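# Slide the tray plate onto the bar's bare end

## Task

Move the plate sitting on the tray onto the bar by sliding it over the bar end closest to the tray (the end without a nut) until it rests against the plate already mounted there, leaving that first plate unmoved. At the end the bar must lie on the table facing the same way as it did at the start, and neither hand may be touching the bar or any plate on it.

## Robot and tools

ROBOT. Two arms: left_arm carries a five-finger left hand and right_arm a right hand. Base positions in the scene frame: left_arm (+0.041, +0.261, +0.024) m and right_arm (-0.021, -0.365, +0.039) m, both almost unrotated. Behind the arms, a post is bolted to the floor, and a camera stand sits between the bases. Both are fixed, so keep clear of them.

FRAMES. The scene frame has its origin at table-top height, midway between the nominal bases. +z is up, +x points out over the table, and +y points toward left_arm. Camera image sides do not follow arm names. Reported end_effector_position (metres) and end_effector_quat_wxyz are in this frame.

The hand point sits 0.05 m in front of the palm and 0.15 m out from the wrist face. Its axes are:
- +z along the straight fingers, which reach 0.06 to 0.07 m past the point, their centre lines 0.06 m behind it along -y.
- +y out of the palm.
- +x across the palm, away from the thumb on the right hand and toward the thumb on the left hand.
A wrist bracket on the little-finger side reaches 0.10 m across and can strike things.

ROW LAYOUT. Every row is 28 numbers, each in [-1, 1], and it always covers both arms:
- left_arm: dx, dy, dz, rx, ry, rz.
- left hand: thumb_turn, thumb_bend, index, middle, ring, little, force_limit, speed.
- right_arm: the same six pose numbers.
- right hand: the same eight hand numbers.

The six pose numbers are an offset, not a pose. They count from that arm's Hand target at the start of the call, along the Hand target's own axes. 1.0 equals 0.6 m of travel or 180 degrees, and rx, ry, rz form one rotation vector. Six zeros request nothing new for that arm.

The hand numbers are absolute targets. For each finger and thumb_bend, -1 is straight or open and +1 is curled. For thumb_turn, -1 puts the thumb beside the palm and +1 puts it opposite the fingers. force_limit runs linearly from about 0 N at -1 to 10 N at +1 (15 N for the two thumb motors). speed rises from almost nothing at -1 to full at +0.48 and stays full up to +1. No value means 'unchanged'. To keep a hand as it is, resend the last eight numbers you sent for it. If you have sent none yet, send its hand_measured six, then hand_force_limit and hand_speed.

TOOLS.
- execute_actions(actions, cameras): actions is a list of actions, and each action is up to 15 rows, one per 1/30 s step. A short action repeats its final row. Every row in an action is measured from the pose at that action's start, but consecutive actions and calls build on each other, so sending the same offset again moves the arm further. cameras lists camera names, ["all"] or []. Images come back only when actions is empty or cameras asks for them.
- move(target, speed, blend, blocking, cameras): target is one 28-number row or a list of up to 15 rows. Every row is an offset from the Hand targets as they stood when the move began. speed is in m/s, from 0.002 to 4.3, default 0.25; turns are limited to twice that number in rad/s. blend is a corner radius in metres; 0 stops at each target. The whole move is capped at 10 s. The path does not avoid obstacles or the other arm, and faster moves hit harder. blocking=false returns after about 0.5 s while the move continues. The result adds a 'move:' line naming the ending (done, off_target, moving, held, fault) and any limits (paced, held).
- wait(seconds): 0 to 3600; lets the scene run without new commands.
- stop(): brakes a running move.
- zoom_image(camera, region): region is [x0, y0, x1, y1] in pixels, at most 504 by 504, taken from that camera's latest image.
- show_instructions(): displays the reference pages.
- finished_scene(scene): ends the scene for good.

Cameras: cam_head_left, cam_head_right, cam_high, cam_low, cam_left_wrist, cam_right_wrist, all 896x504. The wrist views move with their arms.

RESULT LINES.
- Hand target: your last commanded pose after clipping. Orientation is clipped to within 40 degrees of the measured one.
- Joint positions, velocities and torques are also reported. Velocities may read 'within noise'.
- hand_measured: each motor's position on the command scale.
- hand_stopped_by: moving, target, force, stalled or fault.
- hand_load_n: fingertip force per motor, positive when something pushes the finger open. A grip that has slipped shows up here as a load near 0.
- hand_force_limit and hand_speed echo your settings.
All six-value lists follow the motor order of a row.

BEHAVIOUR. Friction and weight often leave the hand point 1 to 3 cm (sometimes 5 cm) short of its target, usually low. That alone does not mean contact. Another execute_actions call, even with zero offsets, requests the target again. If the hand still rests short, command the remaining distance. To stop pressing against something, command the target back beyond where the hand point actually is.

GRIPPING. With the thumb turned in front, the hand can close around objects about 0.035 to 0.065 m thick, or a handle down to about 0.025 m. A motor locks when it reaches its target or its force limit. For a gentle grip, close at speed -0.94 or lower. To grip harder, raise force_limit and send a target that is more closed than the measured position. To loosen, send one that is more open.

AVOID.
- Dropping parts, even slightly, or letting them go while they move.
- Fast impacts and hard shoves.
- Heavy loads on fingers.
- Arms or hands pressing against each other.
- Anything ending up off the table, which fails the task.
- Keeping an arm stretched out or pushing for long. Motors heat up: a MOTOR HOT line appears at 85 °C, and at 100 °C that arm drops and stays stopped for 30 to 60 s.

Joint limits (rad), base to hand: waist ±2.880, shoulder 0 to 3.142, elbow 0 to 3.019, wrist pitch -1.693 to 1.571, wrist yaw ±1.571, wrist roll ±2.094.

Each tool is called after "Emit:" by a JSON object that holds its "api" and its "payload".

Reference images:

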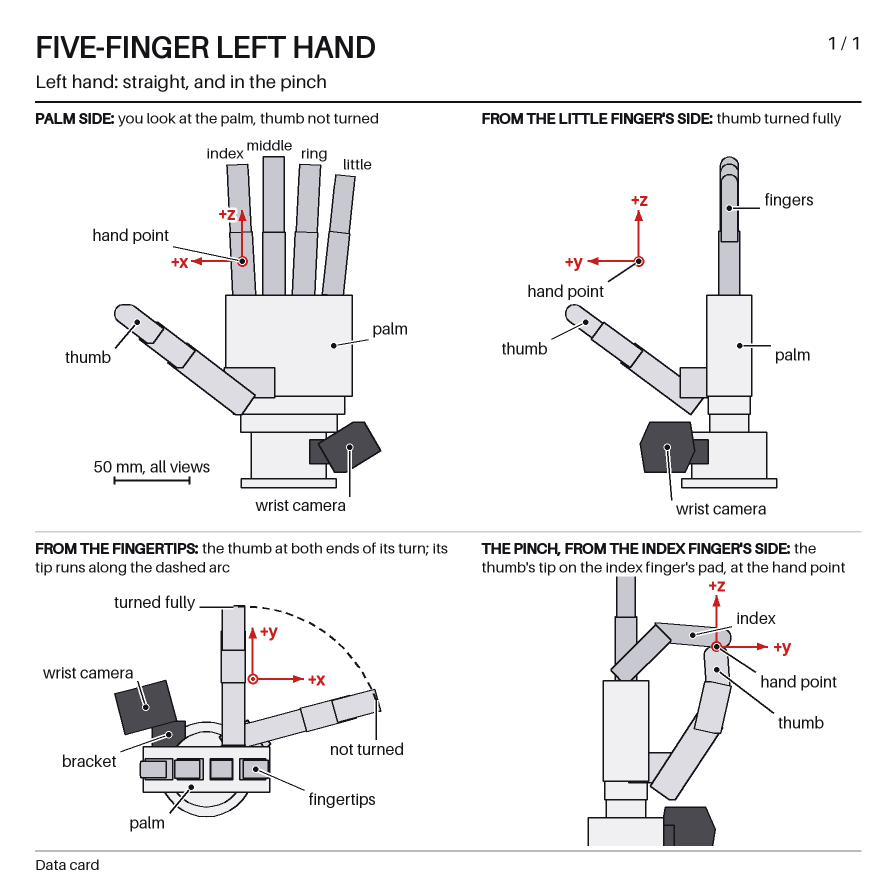

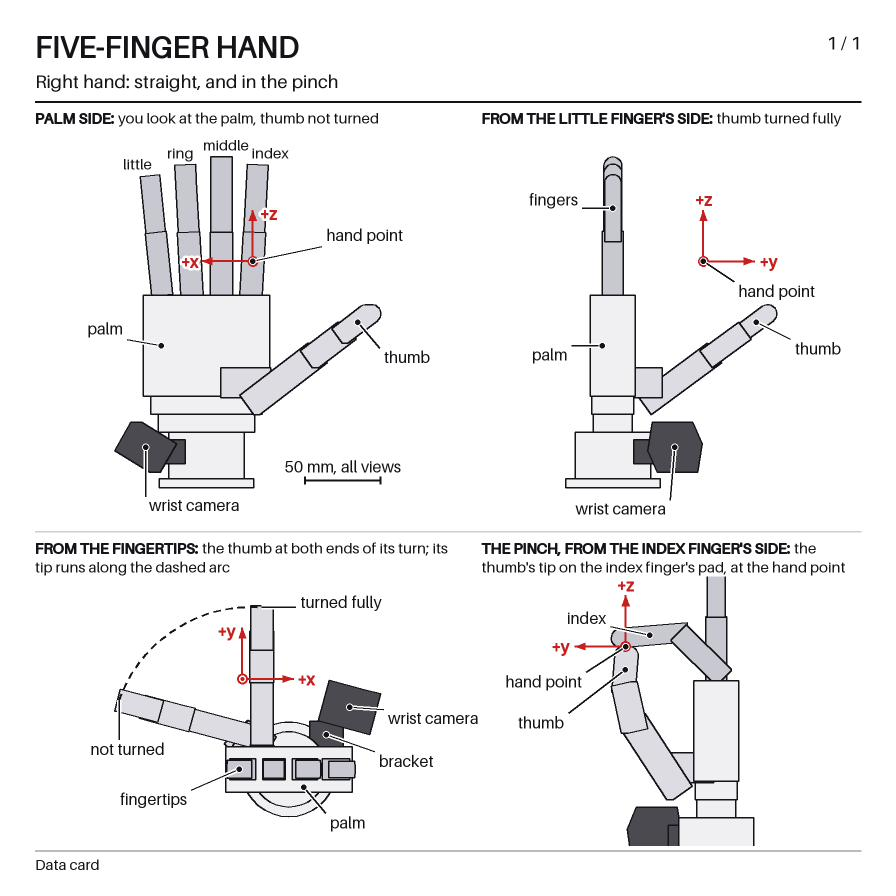

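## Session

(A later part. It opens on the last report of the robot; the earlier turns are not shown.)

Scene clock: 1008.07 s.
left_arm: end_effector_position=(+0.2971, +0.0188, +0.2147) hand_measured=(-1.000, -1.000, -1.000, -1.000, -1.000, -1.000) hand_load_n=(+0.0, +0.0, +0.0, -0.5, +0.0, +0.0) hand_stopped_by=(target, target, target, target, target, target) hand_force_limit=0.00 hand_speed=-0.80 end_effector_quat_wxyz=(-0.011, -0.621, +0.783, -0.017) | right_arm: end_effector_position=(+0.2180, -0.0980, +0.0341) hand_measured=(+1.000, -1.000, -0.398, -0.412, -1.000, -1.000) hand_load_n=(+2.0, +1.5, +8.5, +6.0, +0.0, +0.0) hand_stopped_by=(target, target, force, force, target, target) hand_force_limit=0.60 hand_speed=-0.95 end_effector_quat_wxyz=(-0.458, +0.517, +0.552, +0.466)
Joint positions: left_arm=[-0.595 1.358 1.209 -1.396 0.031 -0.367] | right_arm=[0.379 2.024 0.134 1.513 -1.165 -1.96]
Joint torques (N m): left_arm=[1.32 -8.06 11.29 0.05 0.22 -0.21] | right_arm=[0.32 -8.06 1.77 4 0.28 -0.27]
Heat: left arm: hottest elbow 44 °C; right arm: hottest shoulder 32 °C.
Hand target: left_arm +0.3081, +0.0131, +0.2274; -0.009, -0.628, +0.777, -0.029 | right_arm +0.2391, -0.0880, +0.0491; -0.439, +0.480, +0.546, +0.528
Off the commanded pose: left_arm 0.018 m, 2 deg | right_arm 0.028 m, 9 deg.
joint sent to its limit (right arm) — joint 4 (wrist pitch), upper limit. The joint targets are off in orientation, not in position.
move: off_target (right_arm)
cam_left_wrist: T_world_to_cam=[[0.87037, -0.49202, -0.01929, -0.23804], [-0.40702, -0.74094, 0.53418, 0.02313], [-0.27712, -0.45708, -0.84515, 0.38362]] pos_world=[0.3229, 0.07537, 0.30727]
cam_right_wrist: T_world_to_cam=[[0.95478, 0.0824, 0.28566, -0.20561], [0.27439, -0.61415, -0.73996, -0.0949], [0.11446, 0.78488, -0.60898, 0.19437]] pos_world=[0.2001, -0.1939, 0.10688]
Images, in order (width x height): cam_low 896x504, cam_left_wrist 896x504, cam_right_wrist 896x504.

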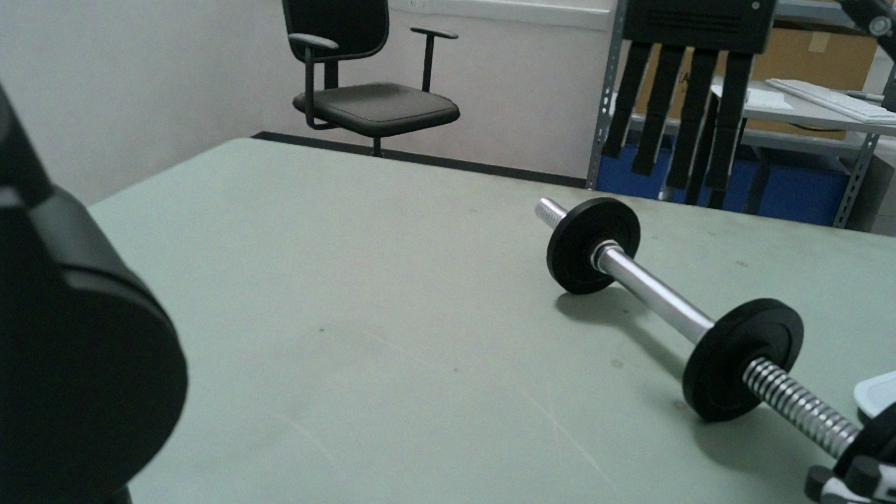

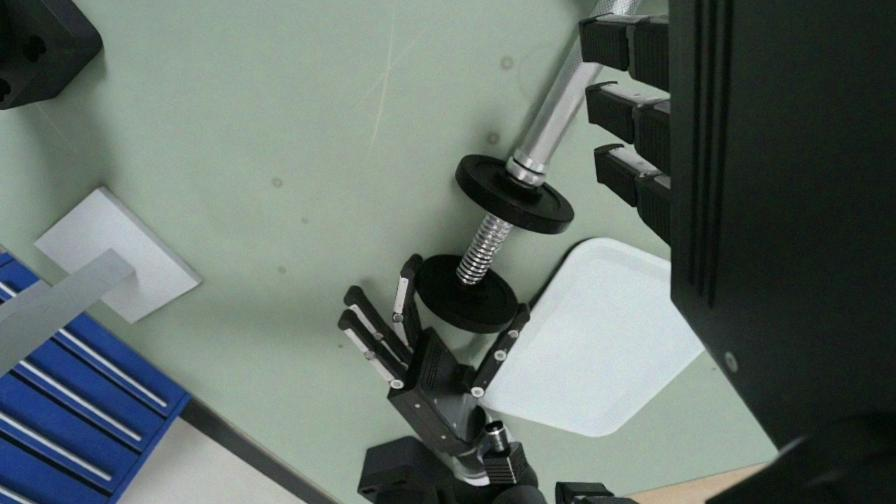

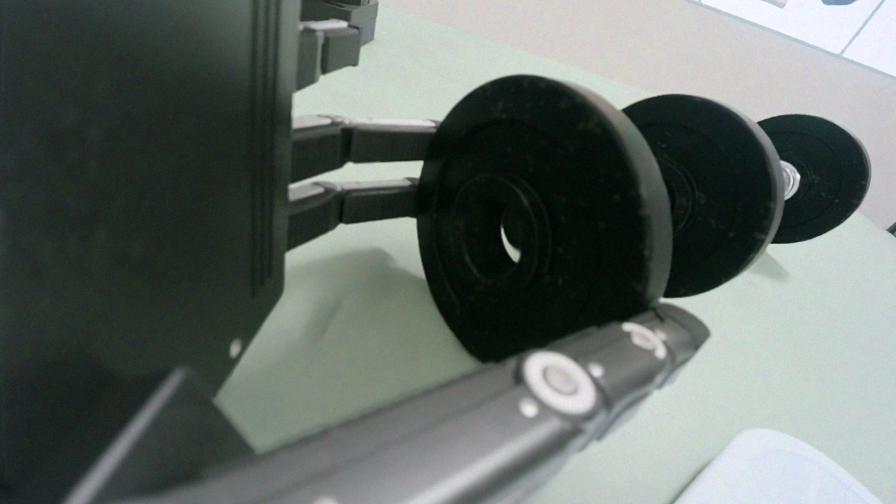

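Emit:
{"api": "execute_actions", "payload": {"actions": [], "cameras": ["all"]}}

Emit:
{"api": "zoom_image", "payload": {"camera": "cam_high", "region": [345, 200, 415, 260]}}

Emit:
{"api": "zoom_image", "payload": {"camera": "cam_head_right", "region": [435, 340, 515, 410]}}

Emit:
{"api": "zoom_image", "payload": {"camera": "cam_head_left", "region": [435, 340, 515, 410]}}

Emit:
{"api": "zoom_image", "payload": {"camera": "cam_low", "region": [680, 290, 896, 504]}}

Emit:
{"api": "zoom_image", "payload": {"camera": "cam_right_wrist", "region": [470, 180, 560, 280]}}

Scene clock: 1074.13 s.
left_arm: end_effector_position=(+0.2971, +0.0188, +0.2147) hand_measured=(-1.000, -1.000, -1.000, -1.000, -1.000, -1.000) hand_load_n=(+0.0, +0.0, +0.0, +0.0, +0.0, +0.0) hand_stopped_by=(target, target, target, target, target, target) hand_force_limit=0.00 hand_speed=-0.80 end_effector_quat_wxyz=(-0.011, -0.621, +0.783, -0.017) | right_arm: end_effector_position=(+0.2179, -0.0979, +0.0341) hand_measured=(+1.000, -1.000, -0.398, -0.412, -1.000, -1.000) hand_load_n=(+2.0, +1.0, +8.5, +6.0, +0.0, +0.0) hand_stopped_by=(target, target, force, force, target, target) hand_force_limit=0.60 hand_speed=-0.95 end_effector_quat_wxyz=(-0.458, +0.517, +0.552, +0.466)
Joint positions: left_arm=[-0.595 1.358 1.209 -1.396 0.031 -0.367] | right_arm=[0.379 2.024 0.134 1.513 -1.165 -1.96]
Joint velocities: within noise
Joint torques (N m): left_arm=[1.32 -7.88 11.29 0.08 0.22 -0.21] | right_arm=[0.56 -8.18 1.69 4 0.28 -0.28]
Heat: left arm: hottest elbow 44 °C; right arm: hottest shoulder 32 °C.
Hand target: left_arm +0.3081, +0.0131, +0.2274; -0.009, -0.628, +0.777, -0.029 | right_arm +0.2390, -0.0879, +0.0491; -0.439, +0.480, +0.546, +0.528
Off the commanded pose: left_arm 0.018 m, 2 deg | right_arm 0.028 m, 9 deg.
camera_calibration:
cam_left_wrist: T_world_to_cam=[[0.87037, -0.49202, -0.01929, -0.23804], [-0.40702, -0.74094, 0.53418, 0.02313], [-0.27712, -0.45708, -0.84515, 0.38362]] pos_world=[0.3229, 0.07537, 0.30727]
cam_right_wrist: T_world_to_cam=[[0.95476, 0.08274, 0.28564, -0.20555], [0.27459, -0.61401, -0.73999, -0.09485], [0.11416, 0.78495, -0.60896, 0.19436]] pos_world=[0.2001, -0.1938, 0.10688]

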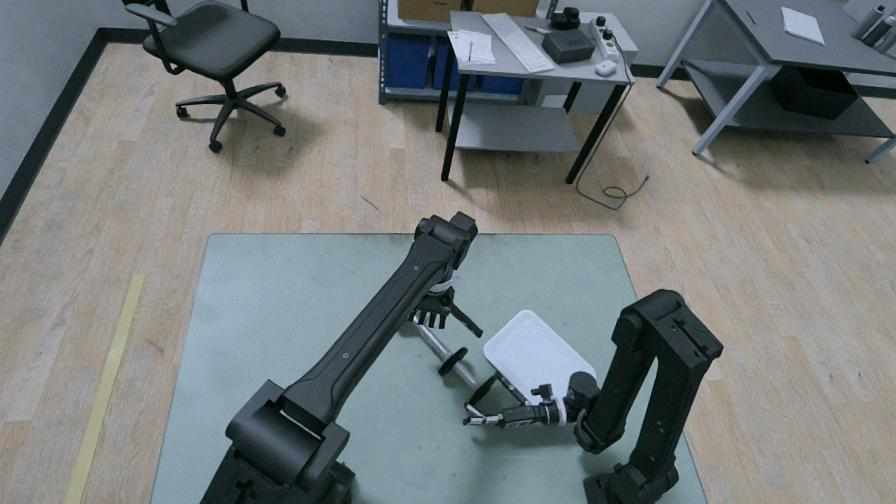

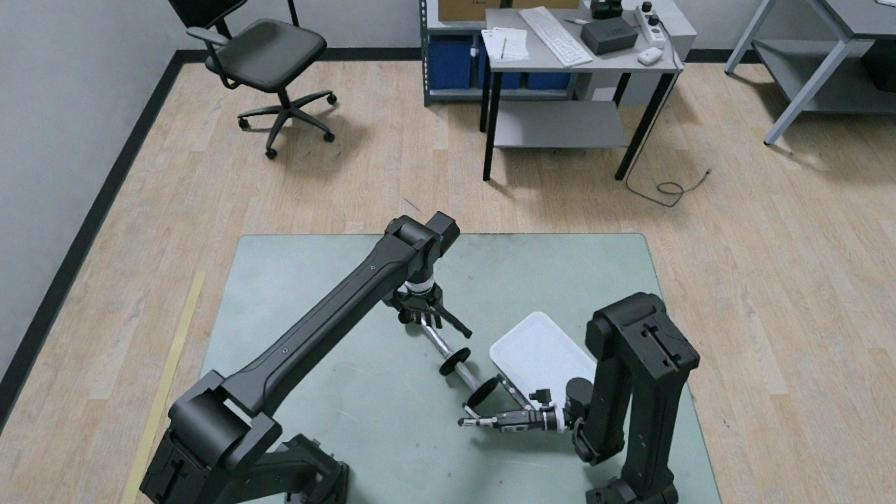

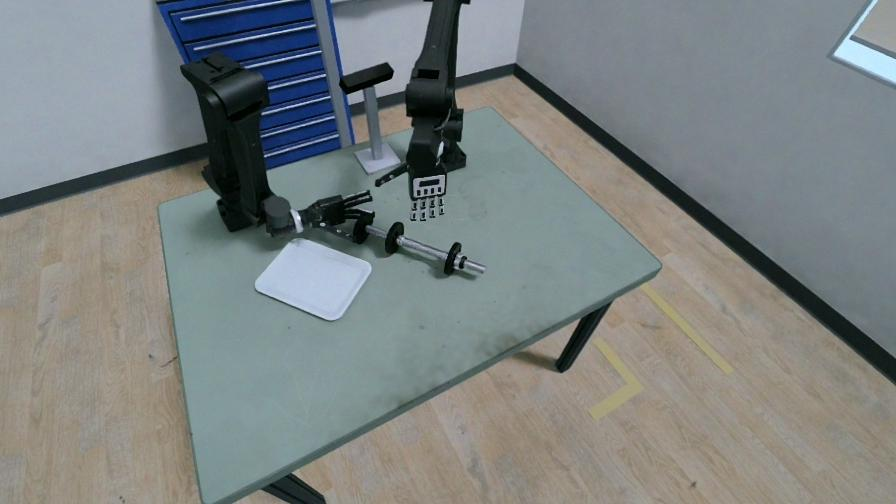

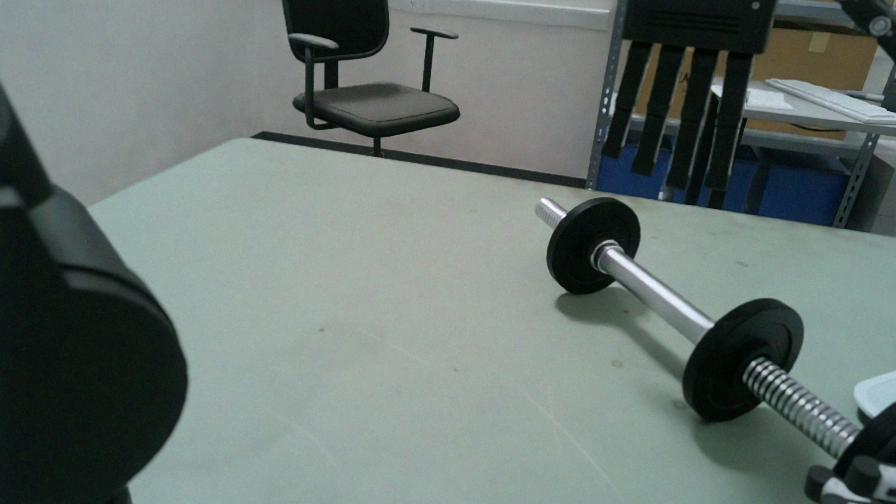

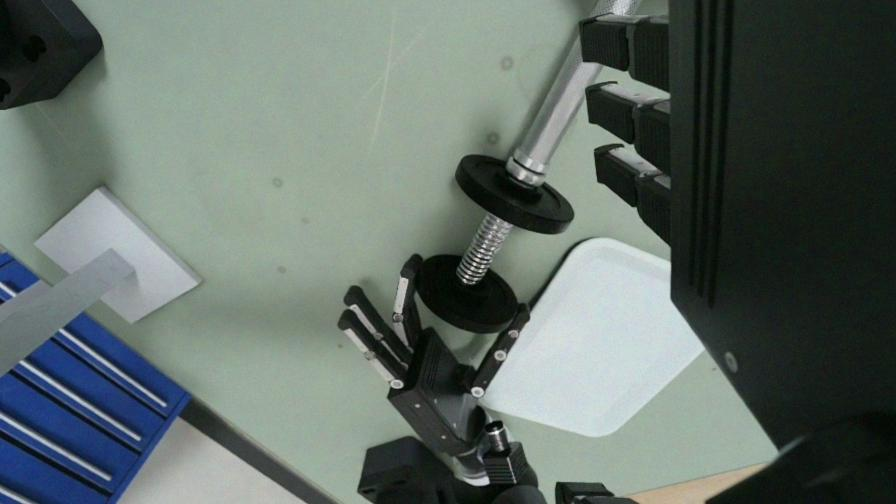

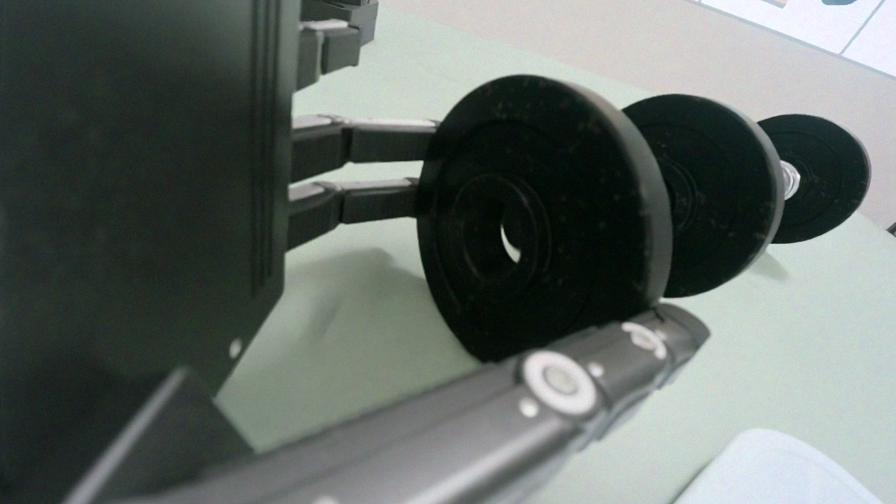

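Scaled by 7.200.

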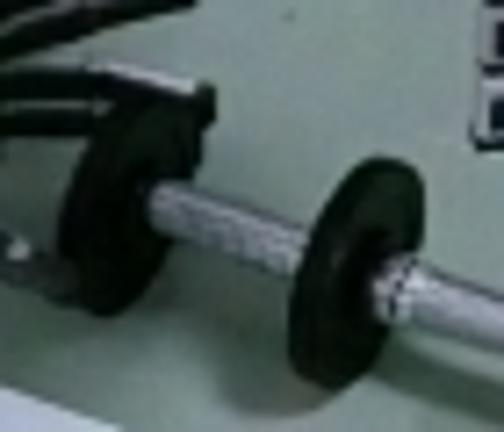

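Scaled by 6.300.

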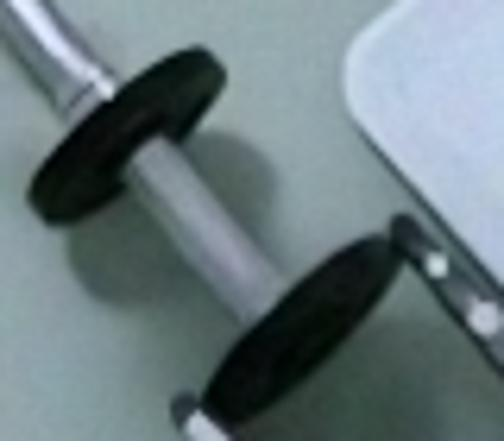

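Scaled by 6.300.

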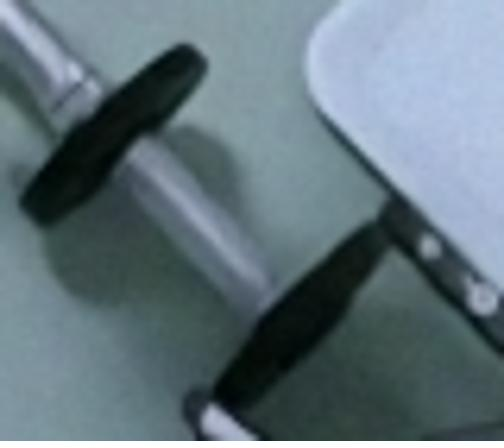

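Scaled by 2.333.

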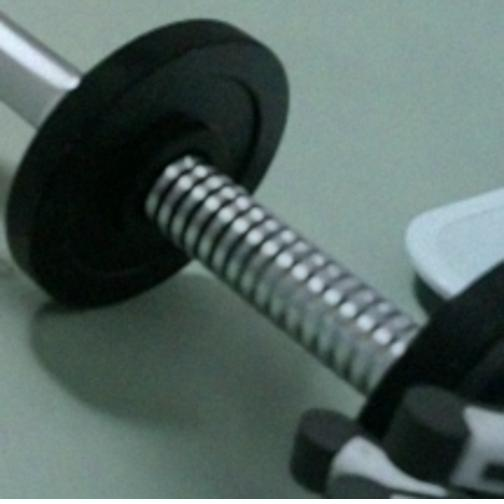

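Scaled by 5.040.

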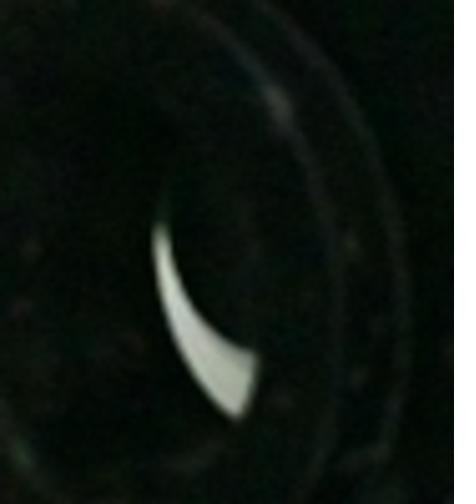

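Emit:
{"api": "move", "payload": {"target": [0,0,0,0,0,0,-1,-1,-1,-1,-1,-1,0,-0.8, 0.0035,-0.0207,0.0042,0,0,0,1,-1,-0.2,-0.2,-1,-1,0.6,-0.95], "speed": 0.03, "cameras": ["cam_left_wrist","cam_right_wrist"]}}

Emit:
{"api": "zoom_image", "payload": {"camera": "cam_left_wrist", "region": [400, 220, 540, 350]}}

Emit:
{"api": "zoom_image", "payload": {"camera": "cam_right_wrist", "region": [470, 180, 560, 280]}}

Scene clock: 1105.40 s.
left_arm: end_effector_position=(+0.2971, +0.0188, +0.2147) hand_measured=(-1.000, -1.000, -1.000, -1.000, -1.000, -1.000) hand_load_n=(+0.0, +0.0, +0.0, +0.0, +0.0, +0.0) hand_stopped_by=(target, target, target, target, target, target) hand_force_limit=0.00 hand_speed=-0.80 end_effector_quat_wxyz=(-0.011, -0.621, +0.783, -0.017) | right_arm: end_effector_position=(+0.2152, -0.0917, +0.0337) hand_measured=(+1.000, -1.000, -0.398, -0.412, -1.000, -1.000) hand_load_n=(+1.0, +1.0, +8.0, +6.0, +0.0, +0.0) hand_stopped_by=(target, target, force, force, target, target) hand_force_limit=0.60 hand_speed=-0.95 end_effector_quat_wxyz=(-0.454, +0.515, +0.558, +0.466)
Joint positions: left_arm=[-0.595 1.358 1.209 -1.396 0.031 -0.367] | right_arm=[0.414 2.024 0.134 1.52 -1.132 -1.96]
Joint torques (N m): left_arm=[1.26 -8.12 11.28 0.05 0.22 -0.22] | right_arm=[0.44 -9 -0.14 3.67 0.14 -0.33]
Heat: left arm: hottest elbow 44 °C; right arm: hottest shoulder 32 °C.
Hand target: left_arm +0.3081, +0.0131, +0.2274; -0.009, -0.628, +0.777, -0.029 | right_arm +0.2265, -0.0851, +0.0491; -0.439, +0.480, +0.546, +0.528
Off the commanded pose: left_arm 0.018 m, 2 deg | right_arm 0.020 m, 8 deg.
joint sent to its limit (right arm) — joint 4 (wrist pitch), upper limit. The joint targets are off in orientation, not in position.
move: off_target (right_arm)
cam_left_wrist: T_world_to_cam=[[0.87037, -0.49202, -0.01929, -0.23804], [-0.40702, -0.74094, 0.53418, 0.02313], [-0.27712, -0.45708, -0.84515, 0.38362]] pos_world=[0.3229, 0.07537, 0.30727]
cam_right_wrist: T_world_to_cam=[[0.95104, 0.08881, 0.29602, -0.20236], [0.28554, -0.61895, -0.73169, -0.09364], [0.11824, 0.78039, -0.61401, 0.18849]] pos_world=[0.1969, -0.18708, 0.10712]

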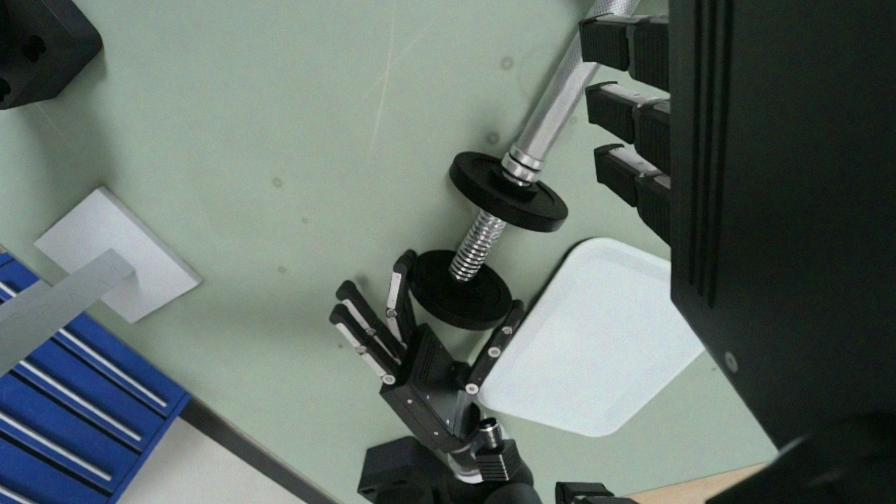

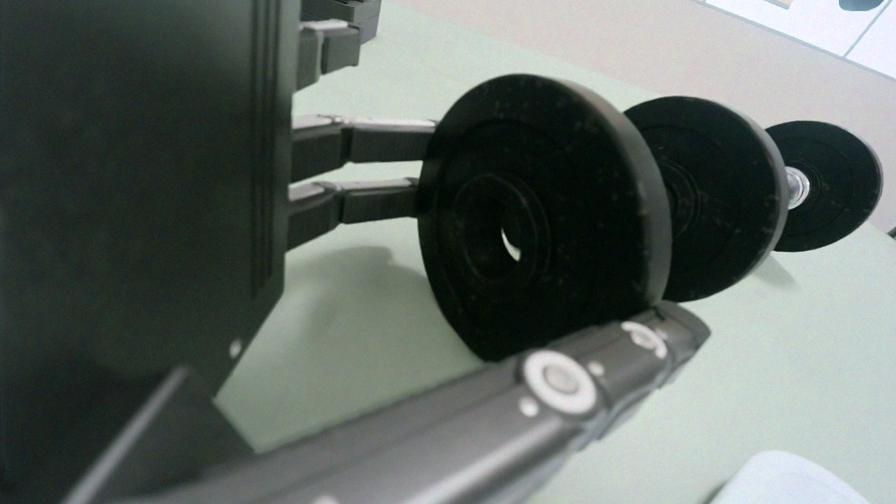

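Scaled by 3.600.

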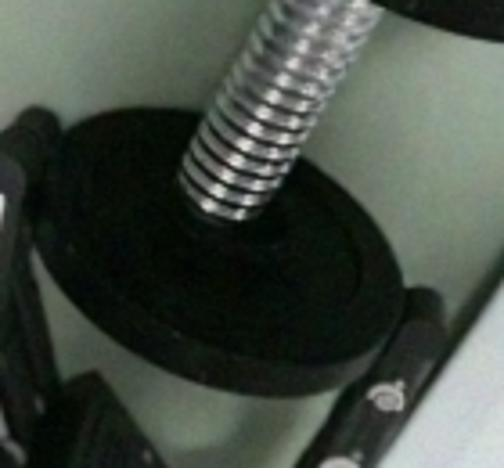

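Scaled by 5.040.

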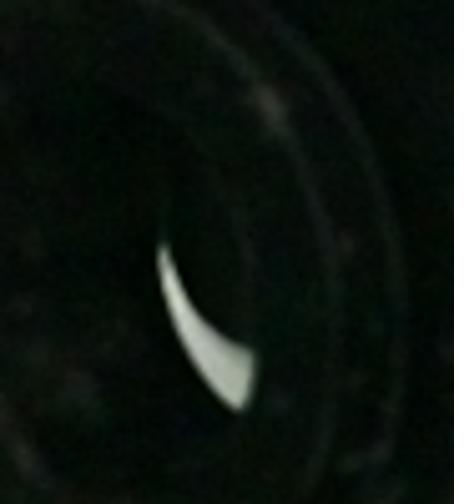

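Emit:
{"api": "zoom_image", "payload": {"camera": "cam_left_wrist", "region": [405, 235, 525, 335]}}

Emit:
{"api": "zoom_image", "payload": {"camera": "cam_left_wrist", "region": [440, 250, 500, 310]}}

Scaled by 4.200.

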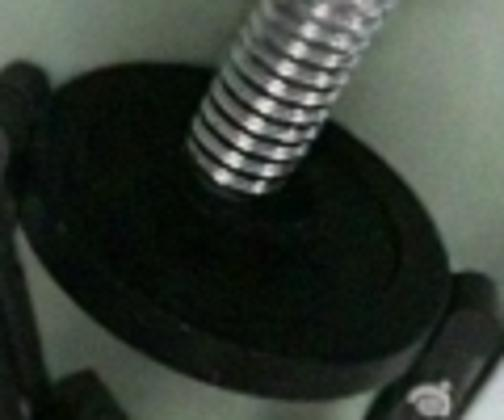

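Scaled by 8.400.

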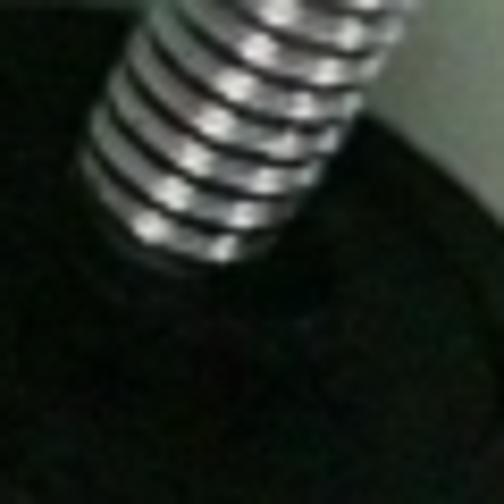

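Emit:
{"api": "move", "payload": {"target": [0,0,0,0,0,0,-1,-1,-1,-1,-1,-1,0,-0.8, -0.0115,-0.0018,0.0007,0,0,0,1,-1,-0.2,-0.2,-1,-1,0.6,-0.95], "speed": 0.03, "cameras": ["cam_left_wrist","cam_right_wrist","cam_low","cam_high"]}}

Emit:
{"api": "zoom_image", "payload": {"camera": "cam_low", "region": [720, 350, 896, 504]}}

Emit:
{"api": "zoom_image", "payload": {"camera": "cam_right_wrist", "region": [470, 180, 560, 280]}}

Emit:
{"api": "zoom_image", "payload": {"camera": "cam_high", "region": [345, 200, 415, 260]}}

Scene clock: 1170.63 s.
left_arm: end_effector_position=(+0.2971, +0.0188, +0.2147) hand_measured=(-1.000, -1.000, -1.000, -1.000, -1.000, -1.000) hand_load_n=(+0.0, +0.0, +0.0, +0.0, +0.0, +0.0) hand_stopped_by=(target, target, target, target, target, target) hand_force_limit=0.00 hand_speed=-0.80 end_effector_quat_wxyz=(-0.011, -0.621, +0.783, -0.017) | right_arm: end_effector_position=(+0.2149, -0.0916, +0.0335) hand_measured=(+1.000, -1.000, -0.398, -0.412, -1.000, -1.000) hand_load_n=(+2.0, +1.0, +8.5, +6.0, +0.0, +0.0) hand_stopped_by=(target, target, force, force, target, target) hand_force_limit=0.60 hand_speed=-0.95 end_effector_quat_wxyz=(-0.451, +0.511, +0.562, +0.469)
Joint positions: left_arm=[-0.595 1.358 1.209 -1.396 0.031 -0.367] | right_arm=[0.415 2.03 0.134 1.525 -1.132 -1.977]
Joint torques (N m): left_arm=[1.32 -7.88 11.33 0.08 0.2 -0.23] | right_arm=[0.21 -7.47 0.53 3.48 0.02 -0.34]
Heat: left arm: hottest elbow 44 °C; right arm: hottest shoulder 32 °C.
Hand target: left_arm +0.3081, +0.0131, +0.2274; -0.009, -0.628, +0.777, -0.029 | right_arm +0.2265, -0.0850, +0.0421; -0.439, +0.480, +0.546, +0.528
Off the commanded pose: left_arm 0.018 m, 2 deg | right_arm 0.016 m, 8 deg.
joint sent to its limit (right arm) — joint 4 (wrist pitch), upper limit. The joint targets are off in orientation, not in position.
move: off_target (right_arm)
cam_left_wrist: T_world_to_cam=[[0.87037, -0.49202, -0.01929, -0.23804], [-0.40702, -0.74094, 0.53418, 0.02313], [-0.27712, -0.45708, -0.84515, 0.38362]] pos_world=[0.3229, 0.07537, 0.30727]
cam_right_wrist: T_world_to_cam=[[0.94645, 0.09204, 0.30944, -0.20119], [0.2979, -0.61838, -0.72722, -0.09644], [0.12442, 0.78047, -0.61269, 0.18689]] pos_world=[0.19589, -0.18698, 0.10663]
Images, in order (width x height): cam_high 896x504, cam_low 896x504, cam_left_wrist 896x504, cam_right_wrist 896x504.

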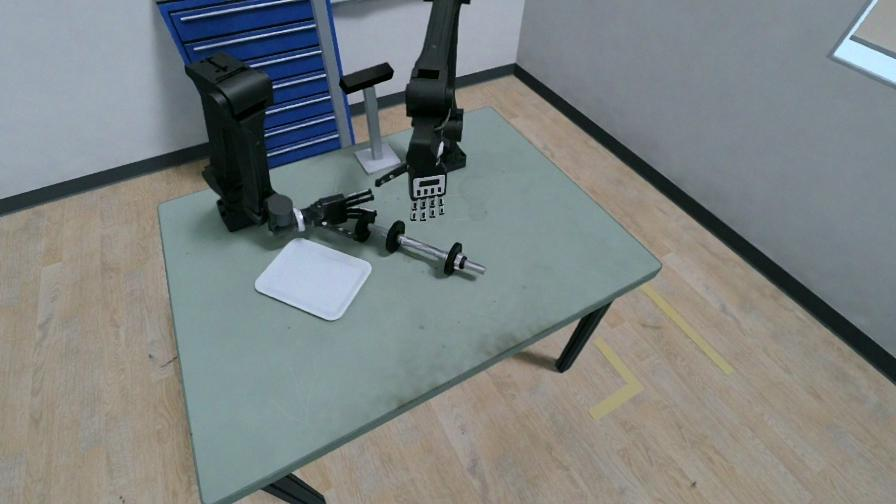

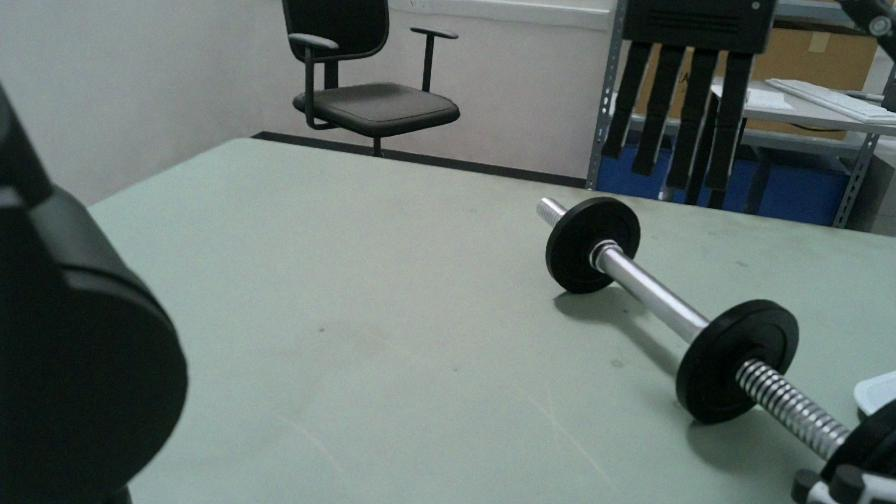

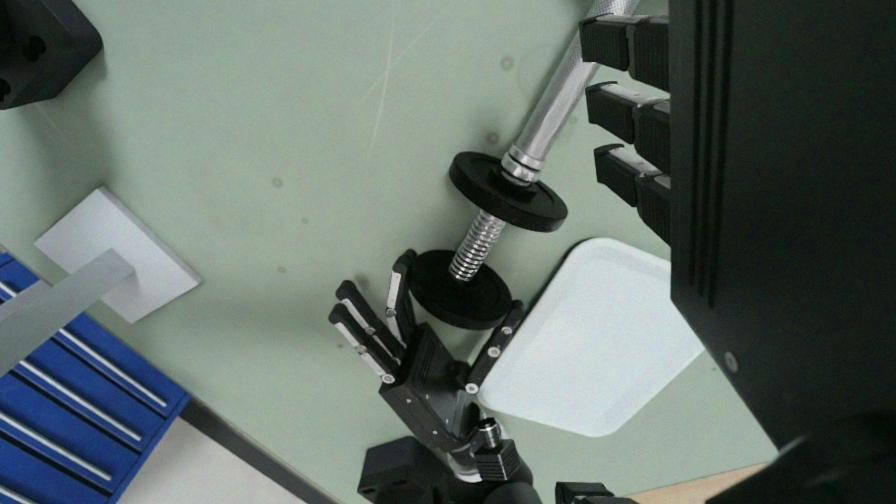

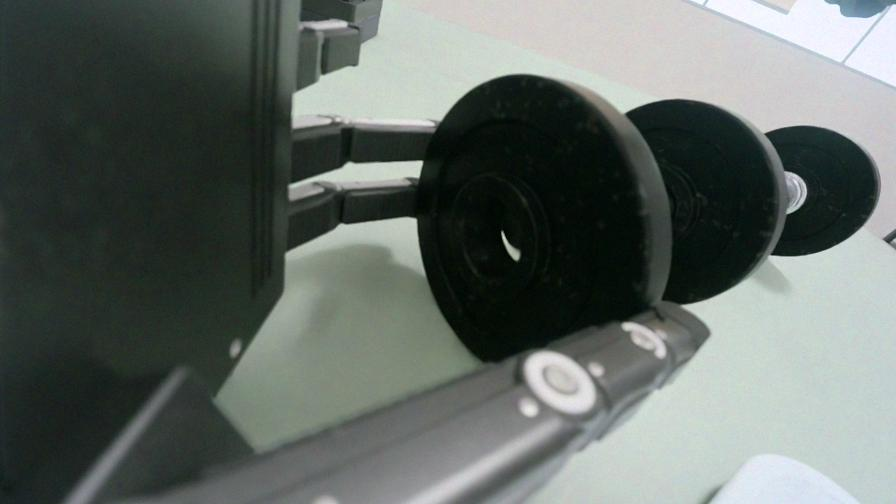

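Scaled by 2.864.

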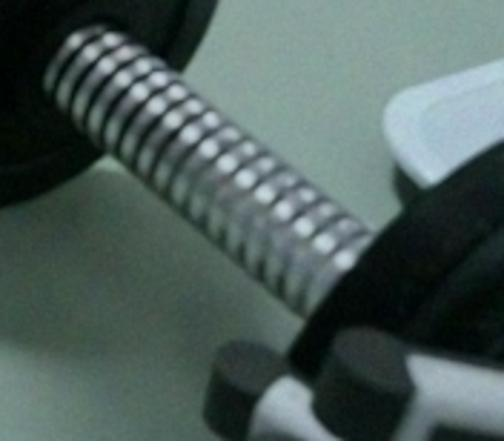

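Scaled by 5.040.

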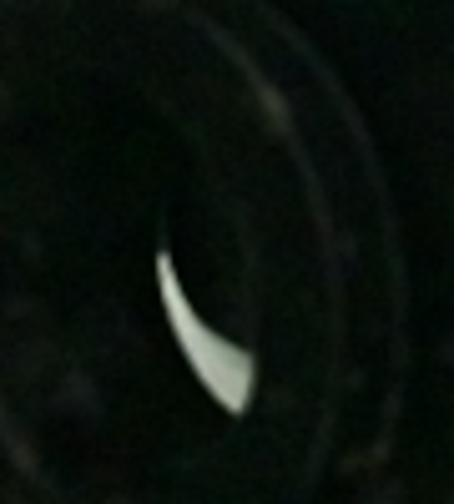

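Scaled by 7.200.

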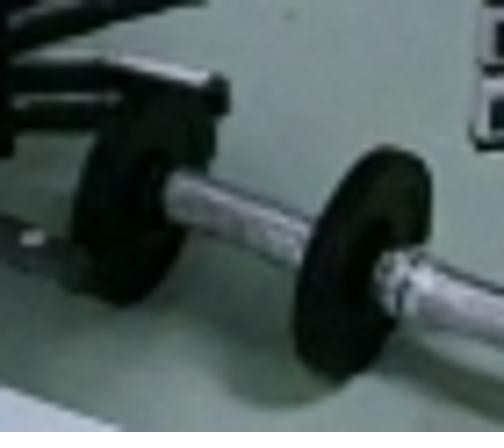

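Emit:
{"api": "move", "payload": {"target": [0,0,0,0,0,0,-1,-1,-1,-1,-1,-1,0,-0.8, -0.0017,0.0158,0.0122,0,0,0,1,-1,-0.2,-0.2,-1,-1,0.6,-0.95], "speed": 0.03, "cameras": ["cam_left_wrist","cam_right_wrist","cam_low"]}}

Emit:
{"api": "zoom_image", "payload": {"camera": "cam_low", "region": [720, 350, 896, 504]}}

Emit:
{"api": "zoom_image", "payload": {"camera": "cam_right_wrist", "region": [470, 180, 560, 280]}}

Emit:
{"api": "zoom_image", "payload": {"camera": "cam_left_wrist", "region": [405, 140, 585, 335]}}

Scene clock: 1182.70 s.
left_arm: end_effector_position=(+0.2971, +0.0188, +0.2147) hand_measured=(-1.000, -1.000, -1.000, -1.000, -1.000, -1.000) hand_load_n=(+0.0, +0.0, +0.0, +0.0, +0.0, +0.0) hand_stopped_by=(target, target, target, target, target, target) hand_force_limit=0.00 hand_speed=-0.80 end_effector_quat_wxyz=(-0.011, -0.621, +0.783, -0.017) | right_arm: end_effector_position=(+0.2159, -0.0872, +0.0334) hand_measured=(+1.000, -1.000, -0.398, -0.412, -1.000, -1.000) hand_load_n=(+0.0, +1.0, +8.5, +6.0, +0.0, +0.0) hand_stopped_by=(target, target, force, force, target, target) hand_force_limit=0.60 hand_speed=-0.95 end_effector_quat_wxyz=(-0.453, +0.507, +0.564, +0.469)
Joint positions: left_arm=[-0.595 1.358 1.209 -1.396 0.031 -0.367] | right_arm=[0.426 2.032 0.145 1.525 -1.131 -1.972]
Joint torques (N m): left_arm=[1.44 -8 11.28 0.05 0.21 -0.2] | right_arm=[0.32 -7.59 1.87 3.49 0.48 -0.18]
Heat: left arm: hottest elbow 44 °C; right arm: hottest shoulder 32 °C.
Hand target: left_arm +0.3081, +0.0131, +0.2274; -0.009, -0.628, +0.777, -0.029 | right_arm +0.2362, -0.0779, +0.0422; -0.439, +0.480, +0.546, +0.528
Off the commanded pose: left_arm 0.018 m, 2 deg | right_arm 0.024 m, 8 deg.
joint sent to its limit (right arm) — joint 4 (wrist pitch), upper limit. The joint targets are off in orientation, not in position.
move: off_target (right_arm)
cam_left_wrist: T_world_to_cam=[[0.87037, -0.49202, -0.01929, -0.23804], [-0.40702, -0.74094, 0.53418, 0.02313], [-0.27712, -0.45708, -0.84515, 0.38362]] pos_world=[0.3229, 0.07537, 0.30727]
cam_right_wrist: T_world_to_cam=[[0.94445, 0.10011, 0.31303, -0.20149], [0.30635, -0.61302, -0.72825, -0.09533], [0.11899, 0.7837, -0.60964, 0.18465]] pos_world=[0.19753, -0.18298, 0.10622]
Images, in order (width x height): cam_low 896x504, cam_left_wrist 896x504, cam_right_wrist 896x504.

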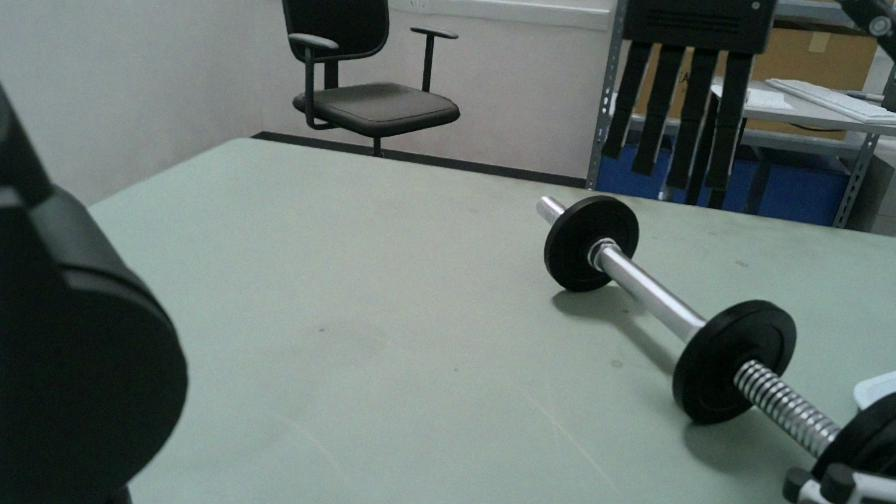

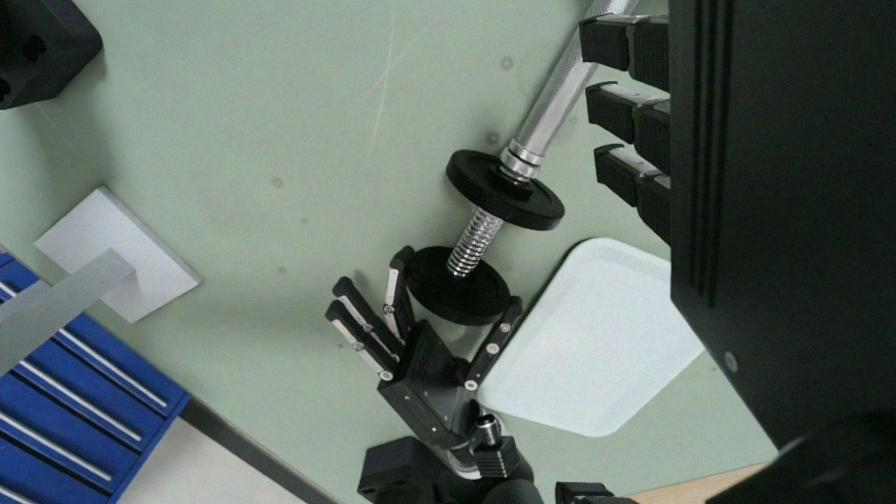

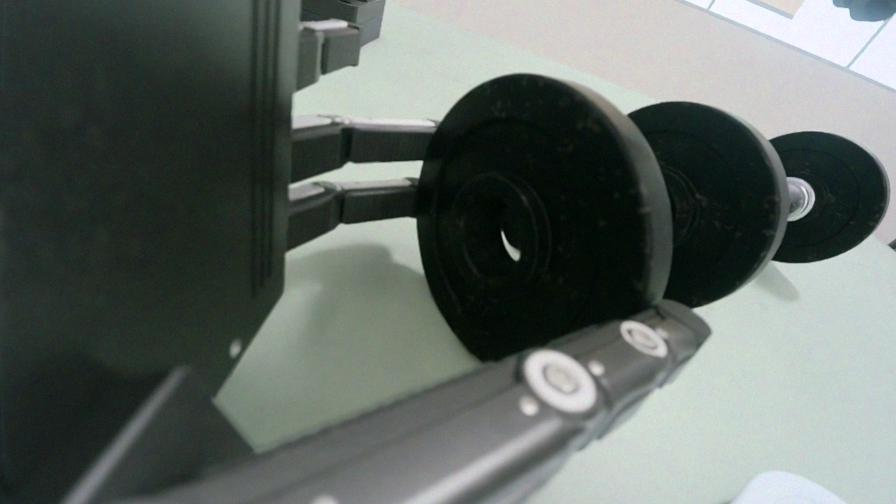

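Scaled by 2.864.

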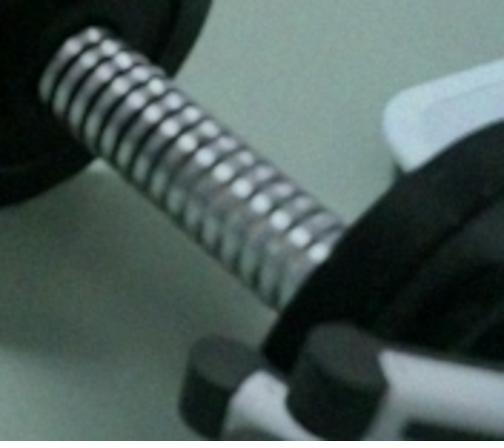

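Scaled by 5.040.

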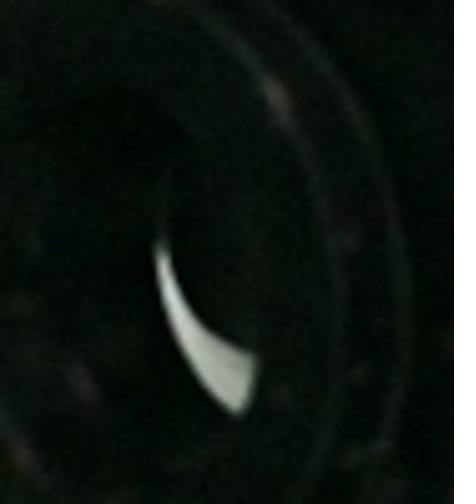

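Scaled by 2.585.

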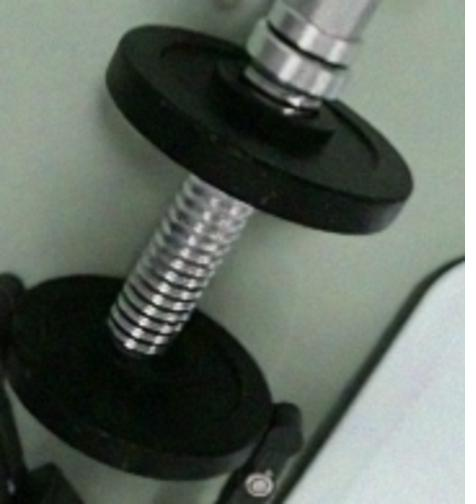

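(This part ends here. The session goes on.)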